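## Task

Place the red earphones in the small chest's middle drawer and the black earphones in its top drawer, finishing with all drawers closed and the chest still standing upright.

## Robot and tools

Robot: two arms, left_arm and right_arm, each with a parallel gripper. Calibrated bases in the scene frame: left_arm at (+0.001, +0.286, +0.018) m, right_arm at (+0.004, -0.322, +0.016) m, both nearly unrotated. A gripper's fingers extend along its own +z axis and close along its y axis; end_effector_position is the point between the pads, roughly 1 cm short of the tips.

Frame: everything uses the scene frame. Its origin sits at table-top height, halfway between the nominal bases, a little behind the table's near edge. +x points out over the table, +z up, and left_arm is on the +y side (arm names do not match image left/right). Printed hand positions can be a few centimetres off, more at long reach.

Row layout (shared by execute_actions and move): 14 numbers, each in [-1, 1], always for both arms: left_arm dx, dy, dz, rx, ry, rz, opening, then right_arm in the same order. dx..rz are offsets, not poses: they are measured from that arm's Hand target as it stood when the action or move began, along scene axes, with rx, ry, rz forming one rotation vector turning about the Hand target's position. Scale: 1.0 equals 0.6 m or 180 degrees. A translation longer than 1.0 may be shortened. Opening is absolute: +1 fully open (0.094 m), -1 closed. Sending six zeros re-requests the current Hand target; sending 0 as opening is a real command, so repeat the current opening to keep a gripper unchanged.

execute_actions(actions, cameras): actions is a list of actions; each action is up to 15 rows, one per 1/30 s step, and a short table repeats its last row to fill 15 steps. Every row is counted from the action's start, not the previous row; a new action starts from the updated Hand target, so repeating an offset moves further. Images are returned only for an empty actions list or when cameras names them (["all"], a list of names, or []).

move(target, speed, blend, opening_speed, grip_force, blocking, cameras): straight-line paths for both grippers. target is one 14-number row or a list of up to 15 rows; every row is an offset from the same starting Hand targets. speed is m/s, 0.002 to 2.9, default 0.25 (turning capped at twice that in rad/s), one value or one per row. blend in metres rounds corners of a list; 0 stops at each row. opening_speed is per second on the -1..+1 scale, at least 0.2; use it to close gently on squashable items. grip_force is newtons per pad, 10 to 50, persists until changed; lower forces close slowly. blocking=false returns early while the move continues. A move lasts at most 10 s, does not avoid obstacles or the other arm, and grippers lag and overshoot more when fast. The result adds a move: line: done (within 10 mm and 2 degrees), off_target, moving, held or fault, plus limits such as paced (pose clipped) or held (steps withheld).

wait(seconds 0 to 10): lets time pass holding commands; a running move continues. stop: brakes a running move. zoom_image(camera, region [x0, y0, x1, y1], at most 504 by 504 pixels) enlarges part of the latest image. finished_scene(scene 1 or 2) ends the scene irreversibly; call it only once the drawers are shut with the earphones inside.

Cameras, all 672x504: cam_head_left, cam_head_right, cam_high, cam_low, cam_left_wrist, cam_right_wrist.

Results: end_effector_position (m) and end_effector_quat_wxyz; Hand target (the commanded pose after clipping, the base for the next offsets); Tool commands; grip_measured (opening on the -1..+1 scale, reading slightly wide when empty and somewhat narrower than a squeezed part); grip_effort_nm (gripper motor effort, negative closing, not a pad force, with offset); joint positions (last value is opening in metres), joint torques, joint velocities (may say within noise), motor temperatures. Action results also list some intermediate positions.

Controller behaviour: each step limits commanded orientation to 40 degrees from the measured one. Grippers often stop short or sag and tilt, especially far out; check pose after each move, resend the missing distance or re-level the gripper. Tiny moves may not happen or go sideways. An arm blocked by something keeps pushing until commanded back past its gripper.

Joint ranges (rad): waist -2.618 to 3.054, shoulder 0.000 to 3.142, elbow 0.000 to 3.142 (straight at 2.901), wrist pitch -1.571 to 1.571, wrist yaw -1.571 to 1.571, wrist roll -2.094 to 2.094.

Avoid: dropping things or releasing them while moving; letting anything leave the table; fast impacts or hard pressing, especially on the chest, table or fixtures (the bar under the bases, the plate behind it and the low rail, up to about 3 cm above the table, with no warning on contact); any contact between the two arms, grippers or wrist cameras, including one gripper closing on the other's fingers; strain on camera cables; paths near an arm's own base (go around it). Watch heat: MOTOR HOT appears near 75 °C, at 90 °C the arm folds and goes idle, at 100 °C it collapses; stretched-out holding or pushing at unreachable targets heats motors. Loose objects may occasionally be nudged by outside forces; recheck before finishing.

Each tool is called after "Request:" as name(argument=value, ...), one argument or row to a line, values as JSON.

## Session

Request:
execute_actions(
  actions=[],
)

Scene clock: 0.00 s.
left_arm: end_effector_position=(+0.3708, +0.2925, +0.1222) grip_measured=+1.000 grip_effort_nm=n/a end_effector_quat_wxyz=(+0.624, -0.026, +0.780, +0.043) | right_arm: end_effector_position=(+0.3911, -0.3506, +0.1383) grip_measured=+1.000 grip_effort_nm=n/a end_effector_quat_wxyz=(+0.659, +0.077, +0.747, -0.036)
Joint positions: left_arm=[-0.069 1.562 0.233 1.07 -0.148 -0.002 0.094] | right_arm=[0.005 1.584 0.264 1.193 0.143 0.073 0.094]
Joint velocities: within noise
Joint torques (N m): no reading
Motor temperatures (°C): left_arm=[26 27 30 28 24 23 25] | right_arm=[24 30 31 29 25 22 23]
Heat: left arm: 30 °C; right arm: 31 °C.
Hand target: left_arm +0.3724, +0.2926, +0.1243; +0.625, -0.026, +0.779, +0.043 | right_arm +0.3926, -0.3509, +0.1434; +0.665, +0.078, +0.742, -0.036
Tool commands: left_gripper/opening=+1.0 right_gripper/opening=+1.0

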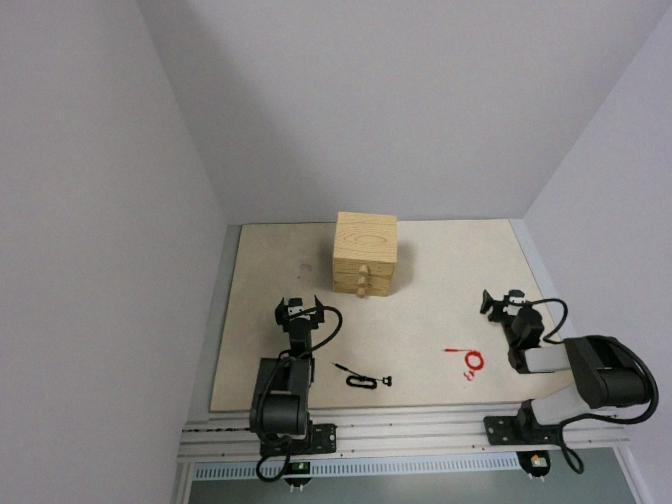

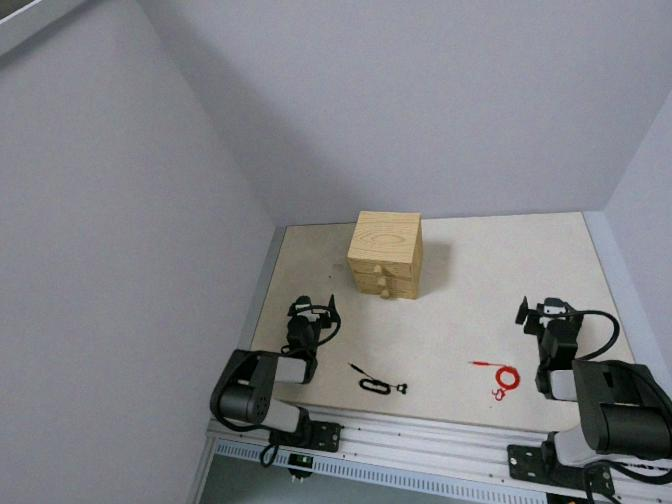

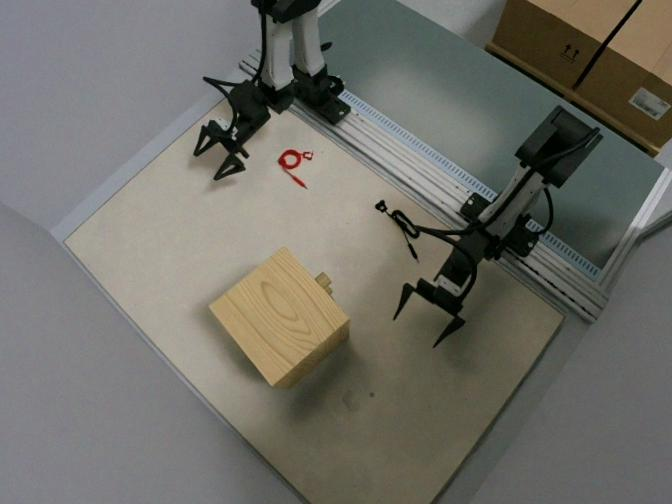

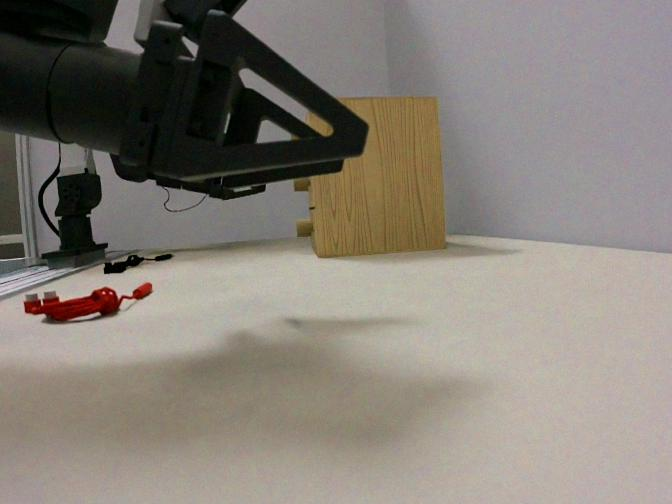

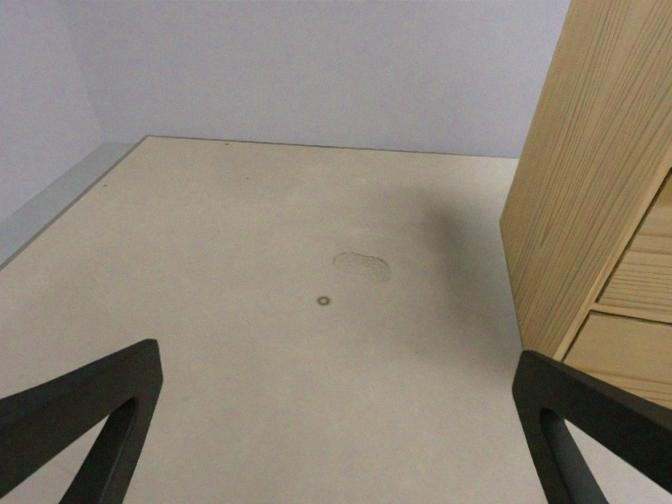

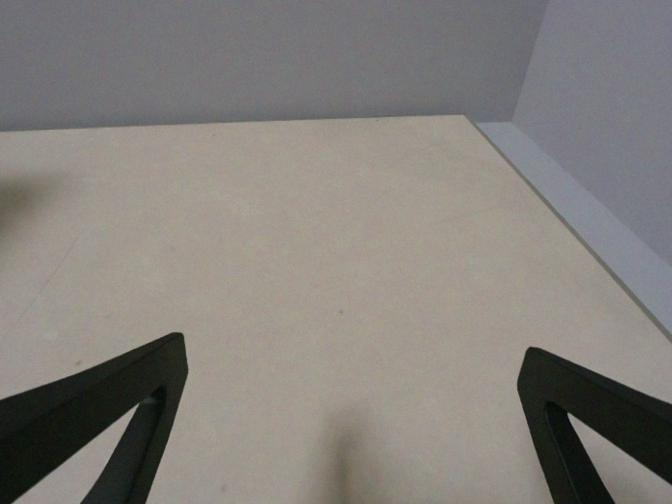

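Request:
move(
  target=[-0.204,-0.346,0.21,-0.0153,0.097,-0.028,1,-0.371,0.085,-0.005,0.01,0.304,0.056,1],
  cameras=["cam_high","cam_left_wrist","cam_right_wrist"],
)

Scene clock: 29.63 s.
left_arm: end_effector_position=(+0.2470, +0.0884, +0.2398) grip_measured=+1.000 grip_effort_nm=-0.01 end_effector_quat_wxyz=(+0.491, +0.012, +0.871, +0.005) | right_arm: end_effector_position=(+0.1724, -0.3007, +0.1341) grip_measured=+1.000 grip_effort_nm=0.03 end_effector_quat_wxyz=(+0.252, -0.003, +0.968, -0.002)
Joint positions: left_arm=[-1.085 1.212 1.001 -0.717 -0.818 -0.753 0.094] | right_arm=[0.253 0.627 0.658 -1.101 0.113 0.201 0.094]
Joint torques (N m): left_arm=[-0.32 -2.47 11.33 1.65 -0.72 -0.11] | right_arm=[0.59 0.75 8.29 1.16 0.11 0.11]
Motor temperatures (°C): left_arm=[26 28 31 38 24 23 25] | right_arm=[24 32 34 36 25 22 23]
Heat: left arm: 38 °C; right arm: 36 °C.
Hand target: left_arm +0.2500, +0.0850, +0.2503; +0.500, +0.000, +0.866, +0.001 | right_arm +0.1699, -0.3000, +0.1404; +0.249, +0.000, +0.969, +0.000
Off the commanded pose: left_arm 0.011 m, 2 deg | right_arm 0.007 m, 1 deg.
move: off_target (left_arm)
Images, in order (width x height): cam_high 672x504, cam_left_wrist 672x504, cam_right_wrist 672x504.

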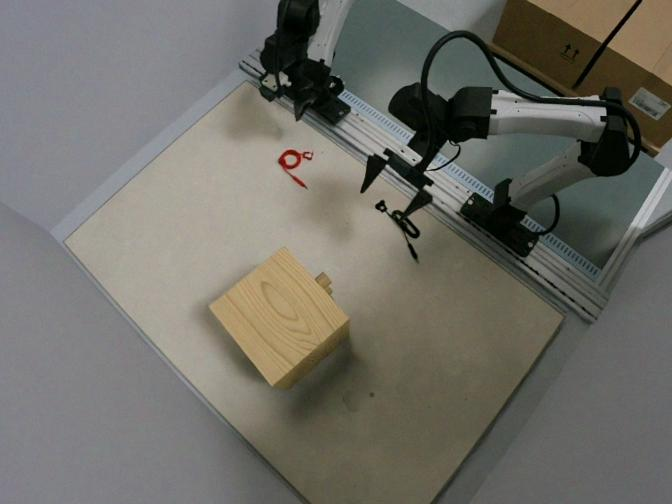

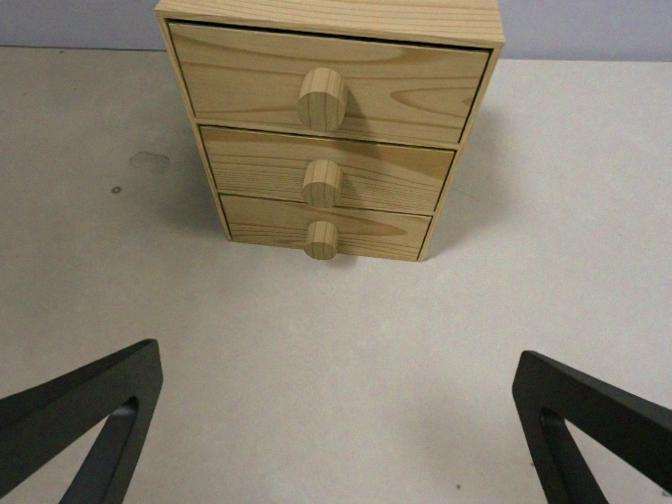

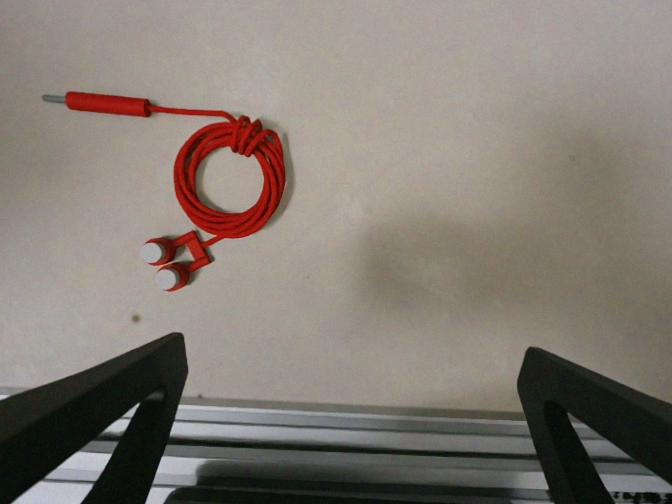

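Request:
move(
  target=[0.233,0.018,-0.105,0,0,-0.048,1,0.127,0.113,-0.21,0,0.1056,0,1],
  cameras=["cam_left_wrist","cam_right_wrist"],
  speed=0.2,
)

Scene clock: 57.40 s.
left_arm: end_effector_position=(+0.3874, +0.0940, +0.1956) grip_measured=+1.000 grip_effort_nm=0.00 end_effector_quat_wxyz=(+0.502, +0.061, +0.862, -0.043) | right_arm: end_effector_position=(+0.2327, -0.2401, +0.0176) grip_measured=+1.000 grip_effort_nm=0.05 end_effector_quat_wxyz=(+0.067, -0.008, +0.998, -0.010)
Joint positions: left_arm=[-0.616 1.484 0.922 -0.033 -0.368 -0.265 0.094] | right_arm=[0.406 1.473 0.705 -0.681 0.064 0.37 0.094]
Joint torques (N m): left_arm=[0.54 -4.88 7.49 2.62 -0.21 0.29] | right_arm=[0.68 -2.92 5.59 1.33 0.08 0.2]
Motor temperatures (°C): left_arm=[26 28 36 35 25 23 25] | right_arm=[24 31 40 32 25 22 23]
Heat: left arm: 36 °C; right arm: 40 °C.
Hand target: left_arm +0.3897, +0.0958, +0.1873; +0.499, +0.065, +0.863, -0.037 | right_arm +0.2461, -0.2321, +0.0143; +0.086, +0.000, +0.996, +0.000
Off the commanded pose: left_arm 0.009 m, 1 deg | right_arm 0.016 m, 3 deg.
move: off_target (right_arm)
Images, in order (width x height): cam_left_wrist 672x504, cam_right_wrist 672x504.

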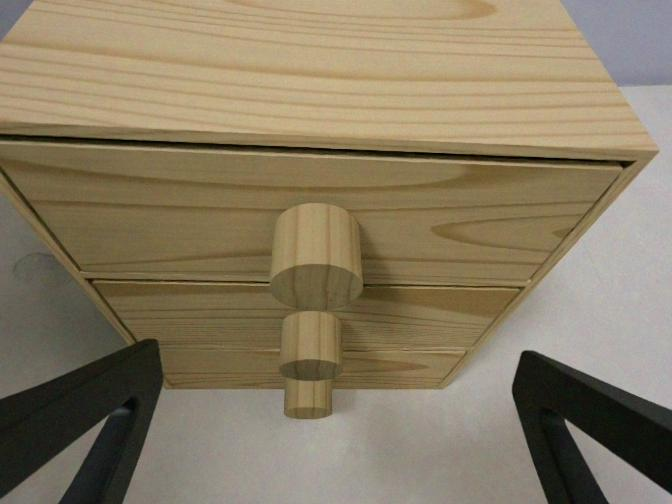

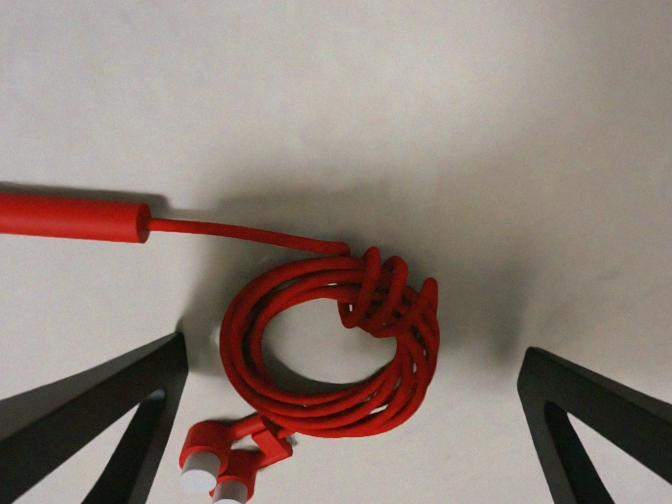

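Request:
move(
  target=[
    [0.07,-0.005,-0.014,0,0,0,1,0.005,0,-0.012,0,0,0,1],
    [0.07,-0.005,-0.014,0,0,0,-0.7,0.005,0,-0.012,0,0,0,-1],
    [0.07,-0.005,-0.014,0,0,0,-0.7,0.1,0,0.35,0,0,0,-1],
  ],
  speed=0.15,
  grip_force=[50, 35],
  cameras=["cam_left_wrist","cam_right_wrist","cam_high"],
)

Scene clock: 80.33 s.
left_arm: end_effector_position=(+0.4186, +0.0959, +0.1651) grip_measured=-0.697 grip_effort_nm=-0.14 end_effector_quat_wxyz=(+0.479, +0.068, +0.875, -0.034) | right_arm: end_effector_position=(+0.3090, -0.2288, +0.2217) grip_measured=-0.851 grip_effort_nm=-0.72 end_effector_quat_wxyz=(+0.095, +0.004, +0.995, +0.004)
Joint positions: left_arm=[-0.556 1.634 0.982 0.013 -0.313 -0.227 0.014] | right_arm=[0.336 1.607 1.665 -1.439 0.047 0.323 0.007]
Joint torques (N m): left_arm=[0.66 -6.12 11.3 2.71 -0.25 0.27] | right_arm=[-0.46 -6.22 7.39 0.44 0.11 -0.17]
Motor temperatures (°C): left_arm=[26 29 39 40 24 23 25] | right_arm=[24 31 37 32 25 22 23]
Heat: left arm: 40 °C; right arm: 37 °C.
Hand target: left_arm +0.4317, +0.0928, +0.1788; +0.499, +0.065, +0.863, -0.037 | right_arm +0.3061, -0.2321, +0.2243; +0.086, +0.000, +0.996, +0.000
Off the commanded pose: left_arm 0.019 m, 3 deg | right_arm 0.005 m, 1 deg.
grip_force (N): 50, 35
move: off_target (left_arm); target 2's new opening was sent with right_arm's hand 0.020 m and 3 deg from that target
Images, in order (width x height): cam_high 672x504, cam_left_wrist 672x504, cam_right_wrist 672x504.

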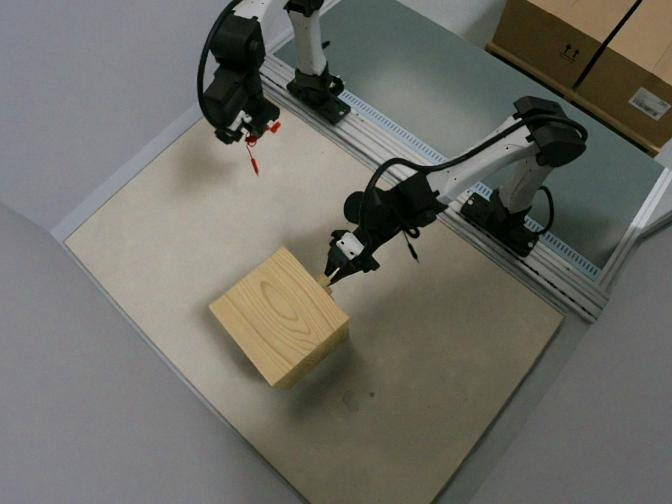

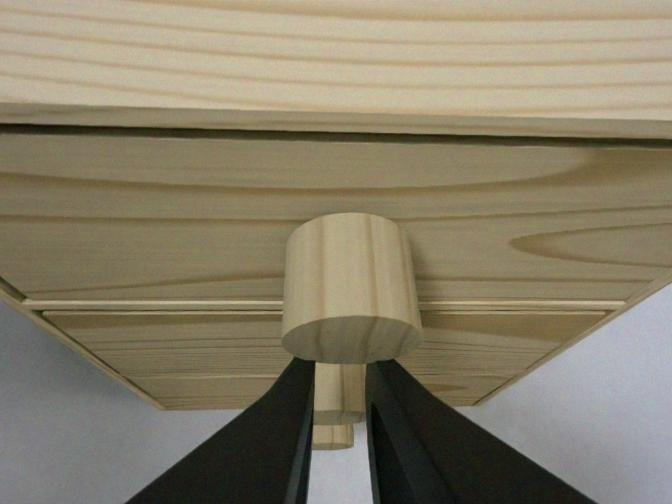

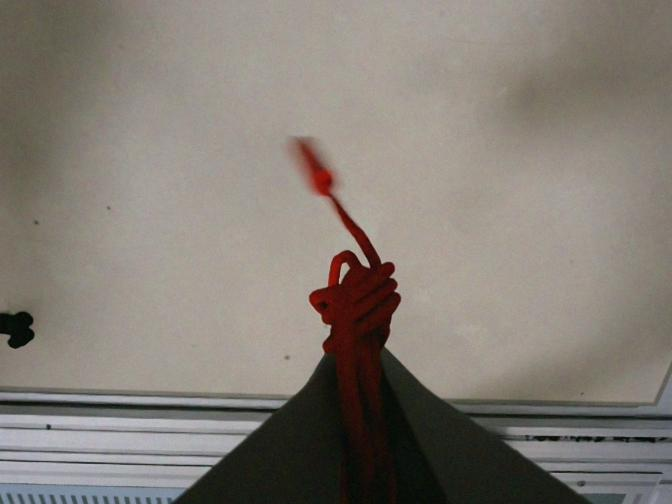

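Request:
move(
  target=[
    [0,0,0,0,0,0,1,0,0,0,0,0,0,-1],
    [0.0113,-0.0015,0.0165,0,0,0,1,0,0,0,0,0,0,-1],
    [0.0113,-0.0015,0.0165,0,0,0,-0.7,0,0,0,0,0,0,-1],
  ],
  speed=0.15,
  cameras=["cam_left_wrist"],
)

Scene clock: 93.33 s.
left_arm: end_effector_position=(+0.4298, +0.0937, +0.1832) grip_measured=-0.432 grip_effort_nm=-1.21 end_effector_quat_wxyz=(+0.493, +0.063, +0.867, -0.039) | right_arm: end_effector_position=(+0.3087, -0.2289, +0.2217) grip_measured=-0.852 grip_effort_nm=-0.72 end_effector_quat_wxyz=(+0.094, +0.004, +0.996, +0.004)
Joint positions: left_arm=[-0.547 1.642 1.036 0.004 -0.311 -0.223 0.027] | right_arm=[0.336 1.607 1.665 -1.44 0.047 0.323 0.007]
Joint torques (N m): left_arm=[0.58 -5.86 11.38 2.41 -0.19 0.28] | right_arm=[-0.44 -6.22 7.38 0.42 0.11 -0.17]
Heat: left arm: 42 °C; right arm: 37 °C.
Hand target: left_arm +0.4385, +0.0920, +0.1886; +0.499, +0.065, +0.863, -0.037 | right_arm +0.3061, -0.2321, +0.2243; +0.085, +0.000, +0.996, +0.000
Off the commanded pose: left_arm 0.010 m, 1 deg | right_arm 0.005 m, 1 deg.
grip_force (N): 50, 35
move: done
Images, in order (width x height): cam_left_wrist 672x504.

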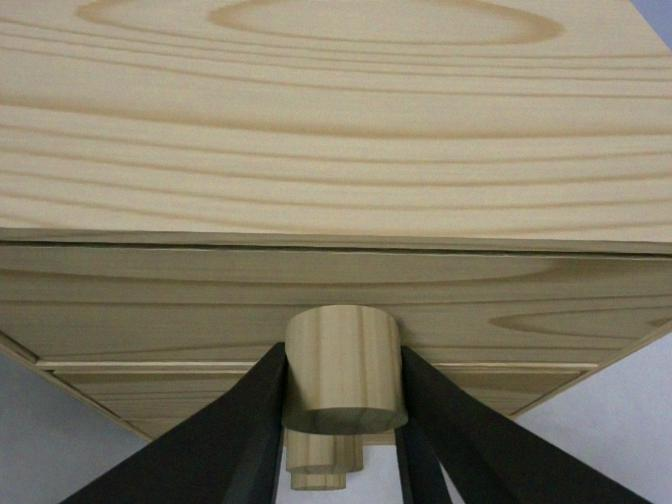

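Request:
move(
  target=[
    [-0.198,0.03,0,0,0,0,-0.7,0,0,0,0,0,0,-1],
    [-0.198,0.03,0,0,0,0,0.3,0,0,0,0,0,0,-1],
    [-0.298,0.045,0.02,0,0,0,0.3,0,0,0,0,0,0,-1],
    [-0.514,0.08,-0.048,0.0866,0.155,-0.2256,1,0,0,0,0,0,0,-1],
  ],
  speed=0.17,
  cameras=["cam_left_wrist","cam_high","cam_head_left"],
)

Scene clock: 111.67 s.
left_arm: end_effector_position=(+0.1265, +0.1428, +0.1489) grip_measured=+0.998 grip_effort_nm=0.12 end_effector_quat_wxyz=(+0.214, +0.409, +0.881, -0.102) | right_arm: end_effector_position=(+0.3087, -0.2289, +0.2217) grip_measured=-0.852 grip_effort_nm=-0.72 end_effector_quat_wxyz=(+0.094, +0.004, +0.996, +0.004)
Joint positions: left_arm=[-0.779 0.801 0.746 -1.062 0.079 0.084 0.094] | right_arm=[0.336 1.607 1.665 -1.44 0.047 0.323 0.007]
Joint torques (N m): left_arm=[0.66 0.25 11.04 1.52 0.02 0.26] | right_arm=[-0.44 -6.2 7.38 0.42 0.11 -0.18]
Heat: left arm: 42 °C; right arm: 38 °C.
Hand target: left_arm +0.1302, +0.1399, +0.1598; +0.225, +0.411, +0.877, -0.106 | right_arm +0.3061, -0.2321, +0.2243; +0.085, +0.000, +0.996, +0.000
Off the commanded pose: left_arm 0.012 m, 1 deg | right_arm 0.005 m, 1 deg.
grip_force (N): 50, 35
move: off_target (left_arm); target 4's new opening was sent with left_arm's hand 0.012 m and 1 deg from that target
Images, in order (width x height): cam_head_left 672x504, cam_high 672x504, cam_left_wrist 672x504.

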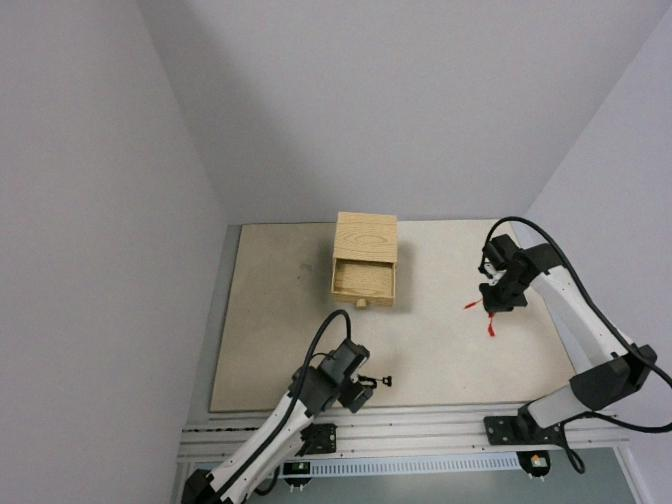

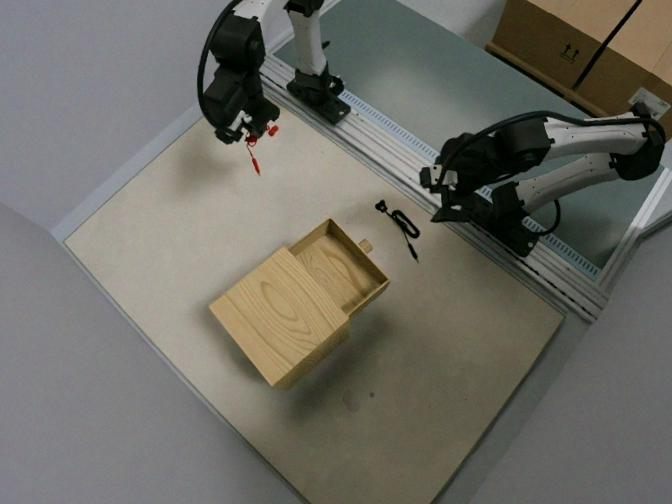

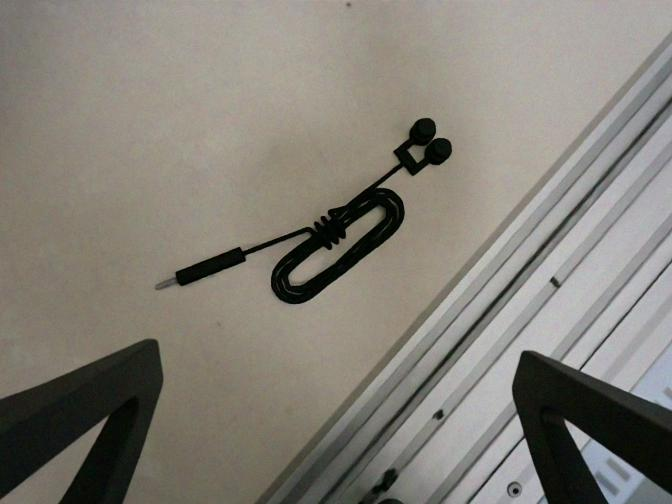

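Request:
move(
  target=[
    [0.03,-0.033,-0.15,0.16,0.0414,-0.2734,1,0,0,0,0,0,0,-1],
    [0.03,-0.033,-0.251,0.16,0.0414,-0.2734,1,0,0,0,0,0,0,-1],
    [0.03,-0.033,-0.251,0.16,0.0414,-0.2734,-1,0,0,0,0,0,0,-1],
  ],
  speed=0.17,
  grip_force=[40, 35],
  cameras=["cam_left_wrist"],
)

Scene clock: 134.07 s.
left_arm: end_effector_position=(+0.1492, +0.1185, +0.0156) grip_measured=-0.901 grip_effort_nm=-0.81 end_effector_quat_wxyz=(+0.005, +0.765, +0.644, -0.003) | right_arm: end_effector_position=(+0.3087, -0.2289, +0.2217) grip_measured=-0.852 grip_effort_nm=-0.72 end_effector_quat_wxyz=(+0.094, +0.004, +0.996, +0.004)
Joint positions: left_arm=[-0.838 1.549 0.737 -0.77 0.035 0.922 0.005] | right_arm=[0.336 1.607 1.665 -1.44 0.047 0.323 0.007]
Joint torques (N m): left_arm=[-0.43 -3.4 5.41 0.66 -0.08 0.22] | right_arm=[-0.44 -6.19 7.38 0.42 0.11 -0.17]
Heat: left arm: 43 °C; right arm: 38 °C.
Hand target: left_arm +0.1482, +0.1201, +0.0093; +0.000, +0.769, +0.639, +0.000 | right_arm +0.3061, -0.2321, +0.2243; +0.085, +0.000, +0.996, +0.000
Off the commanded pose: left_arm 0.007 m, 1 deg | right_arm 0.005 m, 1 deg.
grip_force (N): 40, 35
move: done
Images, in order (width x height): cam_left_wrist 672x504.

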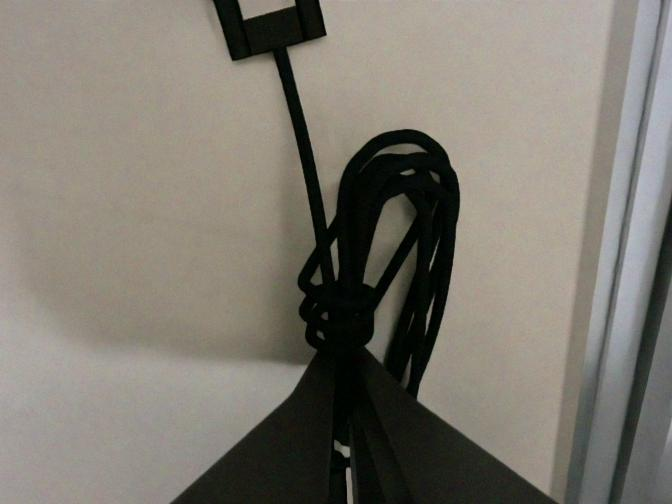

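Request:
move(
  target=[
    [0.05,0,0.3,0,0,0,-1,0,0,0,0,0,0,-1],
    [0.365,-0.0285,0.451,0,0,0,-1,0,0,0,0,0,0,-1],
  ],
  speed=0.2,
  blend=[0.04, 0],
  cameras=["cam_left_wrist","cam_high"],
)

Scene clock: 144.97 s.
left_arm: end_effector_position=(+0.3601, +0.1028, +0.2802) grip_measured=-0.907 grip_effort_nm=-0.85 end_effector_quat_wxyz=(+0.152, +0.755, +0.635, +0.061) | right_arm: end_effector_position=(+0.3087, -0.2289, +0.2217) grip_measured=-0.852 grip_effort_nm=-0.72 end_effector_quat_wxyz=(+0.094, +0.004, +0.996, +0.004)
Joint positions: left_arm=[-0.465 1.966 2.266 -1.572 0.03 1.288 0.004] | right_arm=[0.336 1.607 1.665 -1.44 0.047 0.323 0.007]
Joint torques (N m): left_arm=[0.4 -7.02 9.48 1.15 -0.07 0.26] | right_arm=[-0.44 -6.22 7.35 0.41 0.11 -0.17]
Motor temperatures (°C): left_arm=[26 29 42 35 24 23 26] | right_arm=[24 36 38 30 25 22 24]
Heat: left arm: 42 °C; right arm: 38 °C.
Hand target: left_arm +0.3672, +0.1030, +0.2797; +0.000, +0.769, +0.639, +0.000 | right_arm +0.3061, -0.2321, +0.2243; +0.085, +0.000, +0.996, +0.000
Off the commanded pose: left_arm 0.007 m, 19 deg | right_arm 0.005 m, 1 deg.
joint sent to its limit (left arm) — joint 4 (wrist pitch), lower limit. The joint targets are off in orientation, not in position.
grip_force (N): 40, 35
move: off_target (left_arm)
Images, in order (width x height): cam_high 672x504, cam_left_wrist 672x504.

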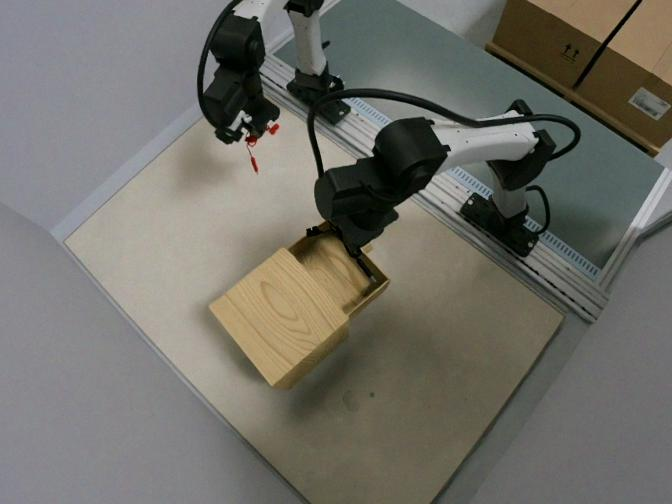

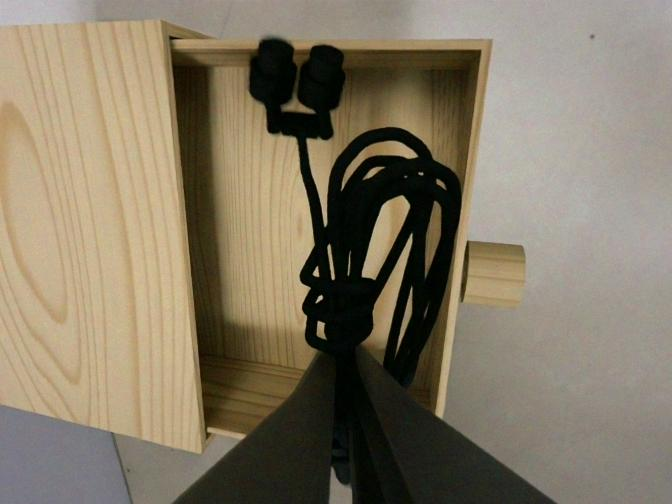

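Request:
move(
  target=[
    [0.045,0,-0.125,0,0,0,-1,0,0,0,0,0,0,-1],
    [0.045,0,-0.125,0,0,0,-0.4,0,0,0,0,0,0,-1],
    [0.03,0,0.06,0,0,0,-0.4,0,0,0,0,0,0,-1],
    [-0.195,0.045,-0.05,-0.3006,-0.2144,0.459,0.3,0,0,0,0,0,0,-1],
  ],
  speed=[0.15,0.15,0.25,0.35],
  blend=[0,0,0.03,0],
  grip_force=[50, 35],
  cameras=["cam_left_wrist","cam_high"],
)

Scene clock: 164.23 s.
left_arm: end_effector_position=(+0.2493, +0.1293, +0.2536) grip_measured=+0.298 grip_effort_nm=0.12 end_effector_quat_wxyz=(+0.497, +0.072, +0.864, -0.040) | right_arm: end_effector_position=(+0.3087, -0.2289, +0.2217) grip_measured=-0.852 grip_effort_nm=-0.72 end_effector_quat_wxyz=(+0.094, +0.004, +0.996, +0.004)
Joint positions: left_arm=[-0.884 0.946 0.862 -0.603 -0.573 -0.427 0.061] | right_arm=[0.336 1.607 1.665 -1.44 0.047 0.323 0.007]
Joint torques (N m): left_arm=[-0.47 -1.51 7.17 2.39 -0.52 -0.05] | right_arm=[-0.47 -6.19 7.38 0.42 0.11 -0.17]
Heat: left arm: 42 °C; right arm: 39 °C.
Hand target: left_arm +0.2502, +0.1301, +0.2497; +0.499, +0.065, +0.863, -0.037 | right_arm +0.3061, -0.2321, +0.2243; +0.085, +0.000, +0.996, +0.000
Off the commanded pose: left_arm 0.004 m, 1 deg | right_arm 0.005 m, 1 deg.
grip_force (N): 50, 35
move: done; target 2's new opening was sent with left_arm's hand 0.008 m and 8 deg from that target
Images, in order (width x height): cam_high 672x504, cam_left_wrist 672x504.

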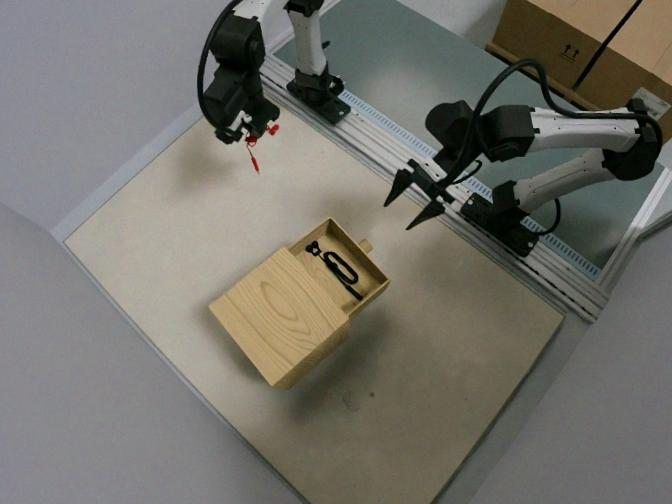

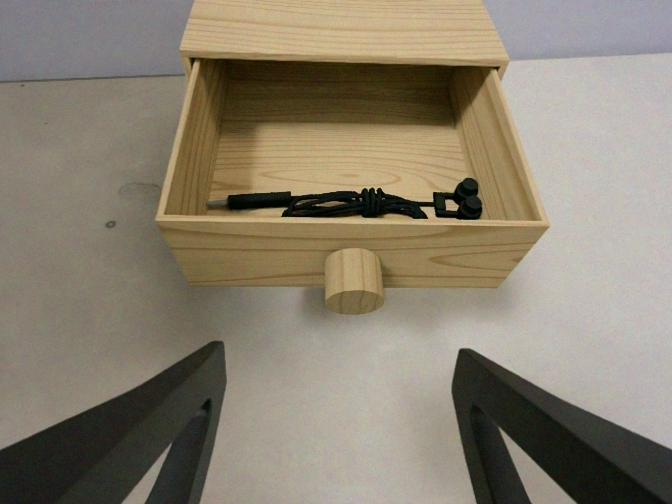

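Request:
move(
  target=[
    [0.058,-0.0285,-0.102,0,0,0,0.3,0,0,0,0,0,0,-1],
    [0.116,-0.0335,-0.102,0,0,0,0.3,0,0,0,0,0,0,-1],
    [0.116,-0.0335,-0.102,0,0,0,-0.7,0,0,0,0,0,0,-1],
    [0.322,-0.064,-0.102,0,0,0,-0.7,0,0,0,0,0,0,-1],
    [0.322,-0.064,-0.102,0,0,0,0.3,0,0,0,0,0,0,-1],
    [0.231,-0.051,-0.102,0,0,0,0.3,0,0,0,0,0,0,-1],
    [0.231,-0.051,-0.222,0,0,0,0.3,0,0,0,0,0,0,-1],
  ],
  speed=0.2,
  blend=[0.02,0,0,0,0,0.01,0],
  cameras=["cam_left_wrist","cam_high"],
)

Scene clock: 183.60 s.
left_arm: end_effector_position=(+0.3896, +0.0982, +0.1235) grip_measured=+0.298 grip_effort_nm=0.12 end_effector_quat_wxyz=(+0.499, +0.069, +0.863, -0.043) | right_arm: end_effector_position=(+0.3087, -0.2289, +0.2217) grip_measured=-0.852 grip_effort_nm=-0.72 end_effector_quat_wxyz=(+0.094, +0.004, +0.996, +0.004)
Joint positions: left_arm=[-0.601 1.617 0.732 0.29 -0.348 -0.242 0.061] | right_arm=[0.336 1.607 1.665 -1.44 0.047 0.323 0.007]
Joint torques (N m): left_arm=[-0.47 -5.31 6.58 2.64 -0.4 0.04] | right_arm=[-0.47 -6.19 7.39 0.42 0.11 -0.17]
Heat: left arm: 41 °C; right arm: 39 °C.
Hand target: left_arm +0.3888, +0.0994, +0.1165; +0.499, +0.065, +0.863, -0.037 | right_arm +0.3061, -0.2321, +0.2243; +0.085, +0.000, +0.996, +0.000
Off the commanded pose: left_arm 0.007 m, 1 deg | right_arm 0.005 m, 1 deg.
grip_force (N): 50, 35
move: done; blend cut to 0.0175 m at target 1; target 5's new opening was sent with left_arm's hand 0.013 m and 1 deg from that target
Images, in order (width x height): cam_high 672x504, cam_left_wrist 672x504.

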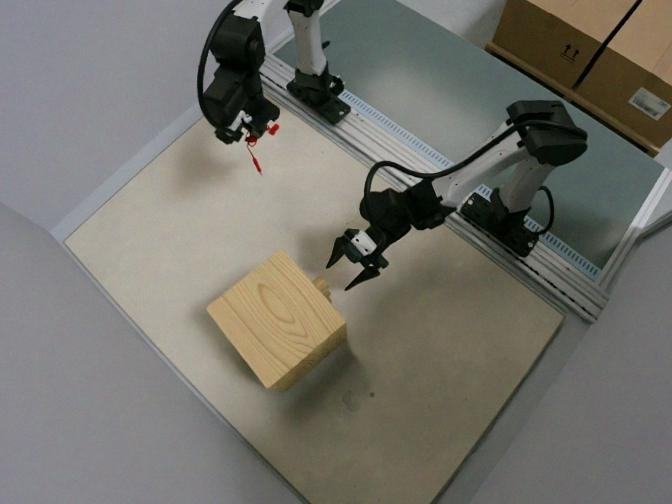

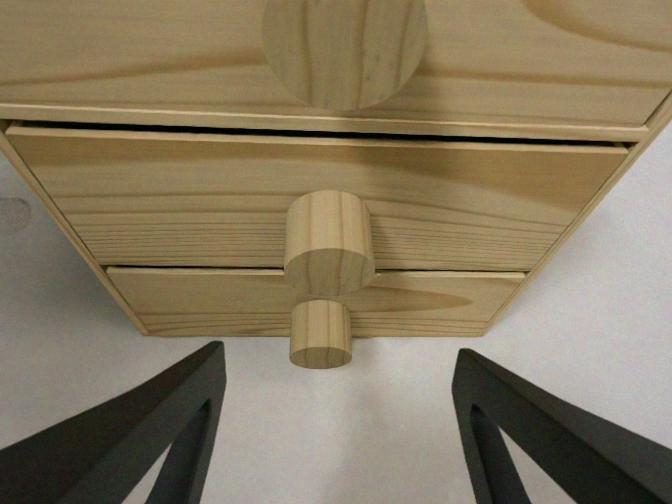

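Request:
move(
  target=[
    [0.0895,-0.0115,0.005,0,0,0,0.3,0,0,0,0,0,0,-1],
    [0.0895,-0.0115,0.005,0,0,0,-0.7,0,0,0,0,0,0,-1],
    [-0.1085,0.0185,0.005,0,0,0,-0.7,0,0,0,0,0,0,-1],
    [-0.1085,0.0185,0.005,0,0,0,0.3,0,0,0,0,0,0,-1],
    [-0.2085,0.034,0.005,0,0,0,0.3,0,0,0.1,0,0,0,-1],
    [-0.315,0.25,0.22,0,0,0,0.3,0.04,0.3,0.126,-0.1297,-0.0336,0.4366,-1],
  ],
  speed=[0.15,0.15,0.17,0.15,0.2,0.3],
  blend=[0,0,0,0,0.02,0],
  cameras=["cam_left_wrist","cam_right_wrist","cam_high"],
)

Scene clock: 204.53 s.
left_arm: end_effector_position=(+0.2011, +0.2486, +0.2358) grip_measured=+0.298 grip_effort_nm=0.12 end_effector_quat_wxyz=(+0.487, +0.062, +0.871, -0.037) | right_arm: end_effector_position=(+0.3399, -0.0437, +0.3031) grip_measured=-0.852 grip_effort_nm=-0.72 end_effector_quat_wxyz=(+0.235, -0.629, +0.730, -0.126)
Joint positions: left_arm=[-0.24 0.45 0.703 -0.84 -0.057 -0.053 0.061] | right_arm=[0.821 1.945 2.322 -1.479 0.287 -0.686 0.007]
Joint torques (N m): left_arm=[0.61 1.32 10.67 2.37 -0.07 0.27] | right_arm=[0.55 -8.79 7.2 0.54 0.27 -0.09]
Motor temperatures (°C): left_arm=[26 30 40 43 24 23 26] | right_arm=[24 37 40 29 25 22 24]
Heat: left arm: 43 °C; right arm: 40 °C.
Hand target: left_arm +0.1998, +0.2495, +0.2485; +0.499, +0.065, +0.863, -0.037 | right_arm +0.3301, -0.0520, +0.3000; +0.113, -0.642, +0.747, -0.133
Off the commanded pose: left_arm 0.013 m, 2 deg | right_arm 0.013 m, 14 deg.
joint sent to its limit (right arm) — joint 4 (wrist pitch), lower limit. The joint targets are off in orientation, not in position.
grip_force (N): 50, 35
move: off_target (left_arm, right_arm)
Images, in order (width x height): cam_high 672x504, cam_left_wrist 672x504, cam_right_wrist 672x504.

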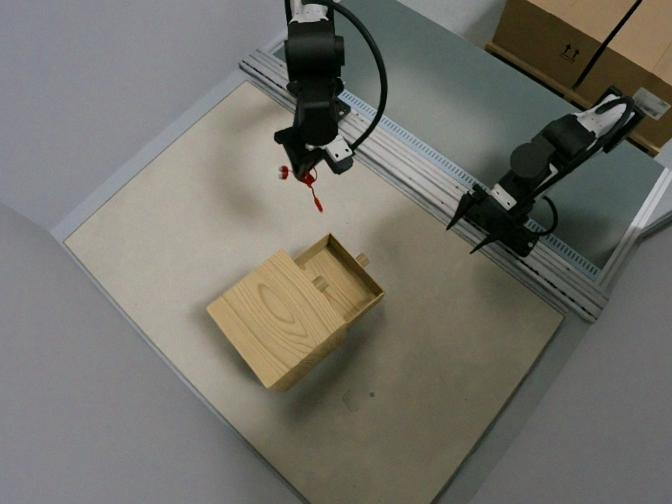

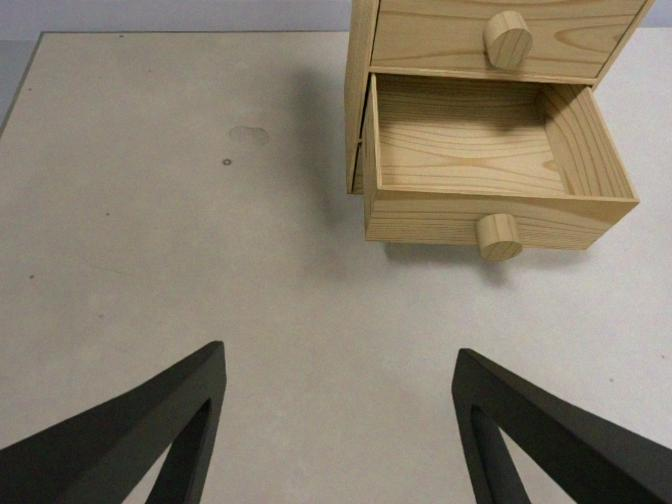

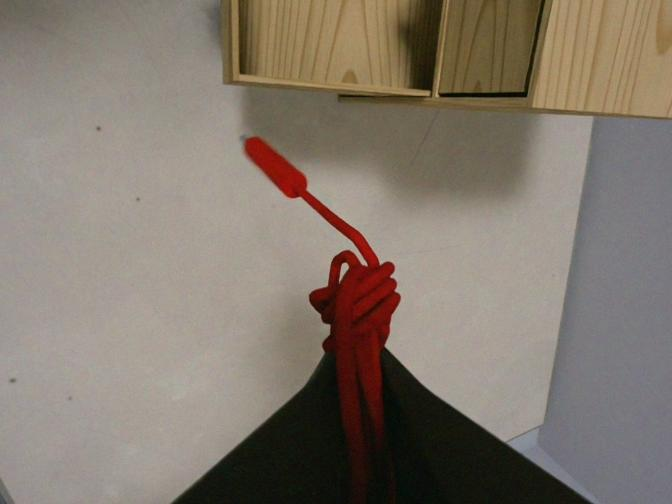

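Request:
move(
  target=[
    [0,0,0,0,0,0,0.3,0.07,0.258,-0.04,0,0,-0.111,-1],
    [0,0,0,0,0,0,0.3,0.0815,0.258,-0.167,0,0,-0.111,-1],
  ],
  speed=[0.2,0.12],
  cameras=["cam_right_wrist","cam_left_wrist"],
)

Scene clock: 223.97 s.
left_arm: end_effector_position=(+0.2011, +0.2485, +0.2358) grip_measured=+0.298 grip_effort_nm=0.12 end_effector_quat_wxyz=(+0.487, +0.062, +0.871, -0.038) | right_arm: end_effector_position=(+0.3787, +0.1062, +0.2009) grip_measured=-0.852 grip_effort_nm=-0.72 end_effector_quat_wxyz=(+0.286, -0.522, +0.798, -0.097)
Joint positions: left_arm=[-0.24 0.45 0.703 -0.84 -0.057 -0.053 0.061] | right_arm=[0.985 2.532 2.841 -1.384 0.388 -0.288 0.007]
Joint torques (N m): left_arm=[0.62 1.29 10.69 2.37 -0.06 0.26] | right_arm=[-0.35 -13.05 7.5 1.1 0.17 0.11]
Heat: left arm: 43 °C; right arm: 41 °C.
Hand target: left_arm +0.1998, +0.2495, +0.2485; +0.499, +0.065, +0.863, -0.037 | right_arm +0.3789, +0.1027, +0.1997; +0.088, -0.503, +0.847, -0.150
Off the commanded pose: left_arm 0.013 m, 2 deg | right_arm 0.004 m, 24 deg.
elbow stopped short (right arm): the move would have taken joint 3 (elbow) straighter than the controller allows.
grip_force (N): 50, 35
move: off_target (left_arm, right_arm)
Images, in order (width x height): cam_left_wrist 672x504, cam_right_wrist 672x504.

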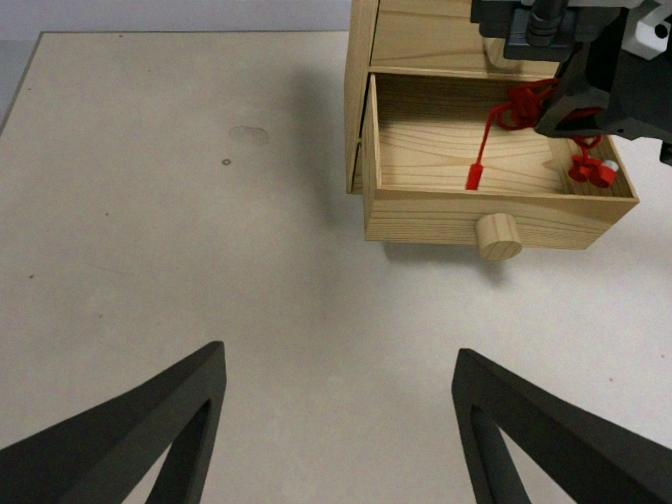

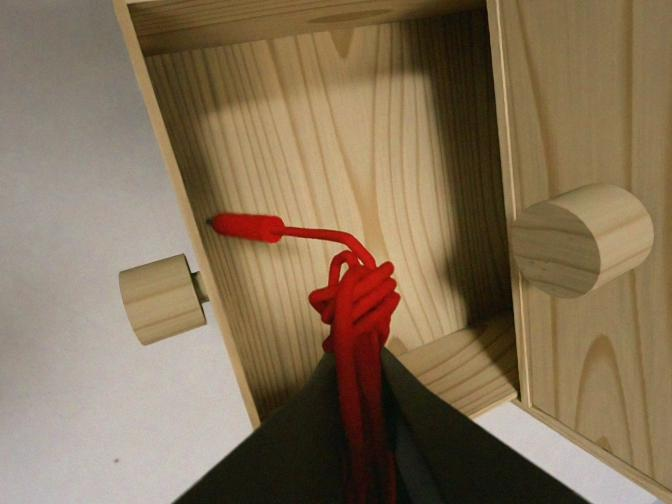

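Request:
move(
  target=[
    [0,0,0,0,0,0,0.3,0.008,0.006,-0.125,0,0,0,-1],
    [0,0,0,0,0,0,0.3,0.008,0.006,-0.125,0,0,0,-0.3],
    [0,0,0,0,0,0,0.3,0,0,0.14,0,0,0,-0.3],
    [0.117,-0.22,-0.05,0,0,0,0.3,-0.08,-0.5,0.2,0,0,0,-0.3],
  ],
  speed=[0.12,0.15,0.15,0.25],
  cameras=["cam_left_wrist","cam_high","cam_right_wrist"],
)

Scene clock: 242.40 s.
left_arm: end_effector_position=(+0.2632, +0.1227, +0.2038) grip_measured=+0.298 grip_effort_nm=0.11 end_effector_quat_wxyz=(+0.484, +0.079, +0.871, -0.029) | right_arm: end_effector_position=(+0.3492, -0.1877, +0.3266) grip_measured=-0.302 grip_effort_nm=0.13 end_effector_quat_wxyz=(+0.225, -0.493, +0.824, -0.165)
Joint positions: left_arm=[-0.856 1.016 0.716 -0.415 -0.55 -0.405 0.061] | right_arm=[0.527 1.681 2.074 -1.478 0.305 -0.643 0.033]
Joint torques (N m): left_arm=[-0.31 -1.01 11.71 2.38 -0.53 -0.04] | right_arm=[0.1 -8.28 4.26 0.55 0.19 -0.09]
Motor temperatures (°C): left_arm=[26 28 44 44 24 23 25] | right_arm=[24 50 41 30 25 22 24]
Heat: left arm: 44 °C; right arm: 50 °C.
Hand target: left_arm +0.2700, +0.1174, +0.2185; +0.499, +0.065, +0.863, -0.037 | right_arm +0.3309, -0.1973, +0.3198; +0.088, -0.503, +0.847, -0.150
Off the commanded pose: left_arm 0.017 m, 3 deg | right_arm 0.022 m, 16 deg.
elbow stopped short (right arm): the move would have taken joint 3 (elbow) straighter than the controller allows.
joint sent to its limit (right arm) — joint 4 (wrist pitch), lower limit. The joint targets are off in orientation, not in position.
grip_force (N): 50, 35
move: off_target (left_arm, right_arm); target 2's new opening was sent with right_arm's hand 0.011 m and 18 deg from that target
Images, in order (width x height): cam_high 672x504, cam_left_wrist 672x504, cam_right_wrist 672x504.

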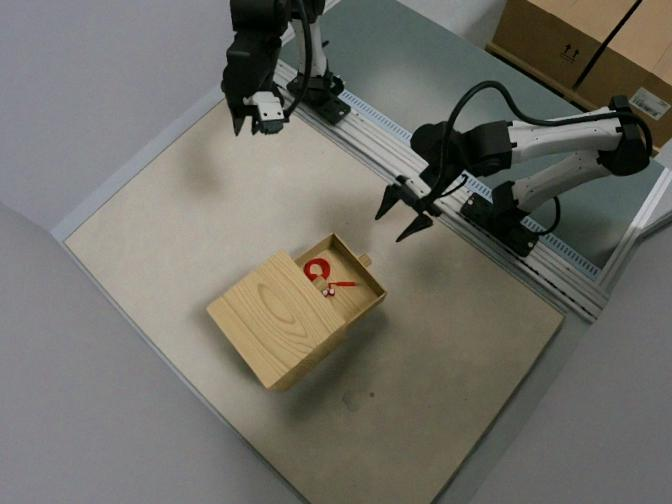

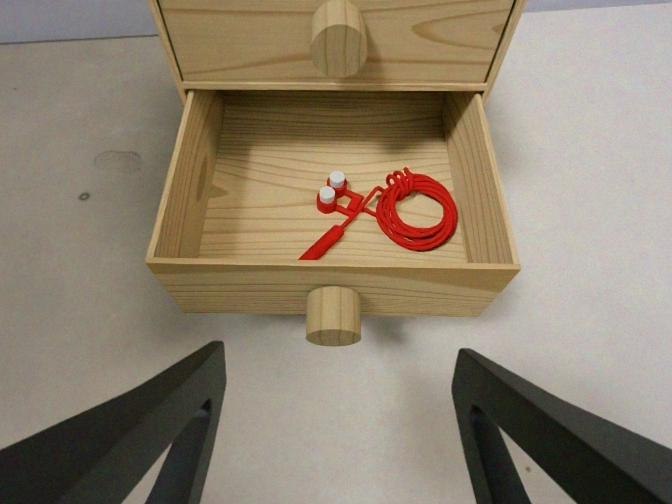

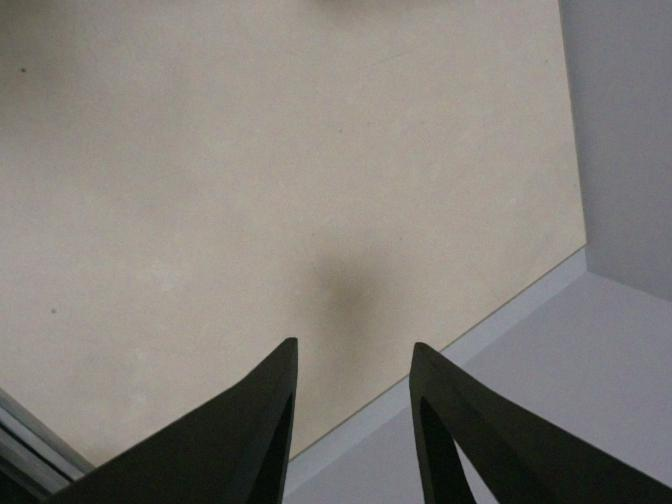

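Request:
move(
  target=[
    [-0.008,0.0035,-0.165,0,0,0,0.3,0,0,0,0,0,0,-0.3],
    [0.0895,-0.0115,-0.165,0,0,0,0.3,0,0,0,0,0,0,-0.3],
    [0.0895,-0.0115,-0.165,0,0,0,-0.7,0,0,0,0,0,0,-0.3],
    [0.296,-0.0423,-0.165,0,0,0,-0.7,0,0,0,0,0,0,-0.3],
    [0.296,-0.0423,-0.165,0,0,0,0.3,0,0,0,0,0,0,-0.3],
    [0.18,-0.026,-0.165,0,0,0,0.3,0,0,0,0,0,0,-0.3],
    [0.05,0,0,0,0,0,0.3,0,0,0,0,0,0,-0.3],
  ],
  speed=0.2,
  blend=[0.02,0,0,0,0,0.02,0],
  cameras=["cam_left_wrist"],
)

Scene clock: 263.73 s.
left_arm: end_effector_position=(+0.2964, +0.1200, +0.2019) grip_measured=+0.298 grip_effort_nm=0.12 end_effector_quat_wxyz=(+0.484, +0.077, +0.871, -0.030) | right_arm: end_effector_position=(+0.3492, -0.1877, +0.3266) grip_measured=-0.302 grip_effort_nm=0.13 end_effector_quat_wxyz=(+0.225, -0.493, +0.824, -0.165)
Joint positions: left_arm=[-0.75 1.126 0.75 -0.3 -0.467 -0.331 0.061] | right_arm=[0.527 1.681 2.074 -1.478 0.305 -0.643 0.033]
Joint torques (N m): left_arm=[-0.5 -3.74 11.63 2.24 -0.48 -0.04] | right_arm=[0.1 -8.25 4.25 0.55 0.18 -0.09]
Heat: left arm: 44 °C; right arm: 47 °C.
Hand target: left_arm +0.2999, +0.1174, +0.2186; +0.499, +0.065, +0.863, -0.037 | right_arm +0.3309, -0.1973, +0.3198; +0.088, -0.503, +0.847, -0.150
Off the commanded pose: left_arm 0.017 m, 3 deg | right_arm 0.022 m, 16 deg.
joint sent to its limit (right arm) — joint 4 (wrist pitch), lower limit. The joint targets are off in orientation, not in position.
grip_force (N): 50, 35
move: off_target (left_arm, right_arm); target 3's new opening was sent with left_arm's hand 0.017 m and 2 deg from that target; target 5's new opening was sent with left_arm's hand 0.015 m and 1 deg from that target
Images, in order (width x height): cam_left_wrist 672x504.

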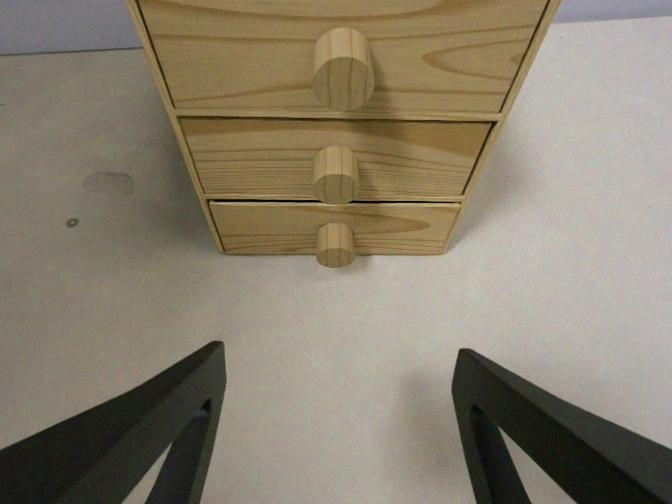

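Request:
finished_scene(
  scene=2,
)

The scene is finished: the task was done.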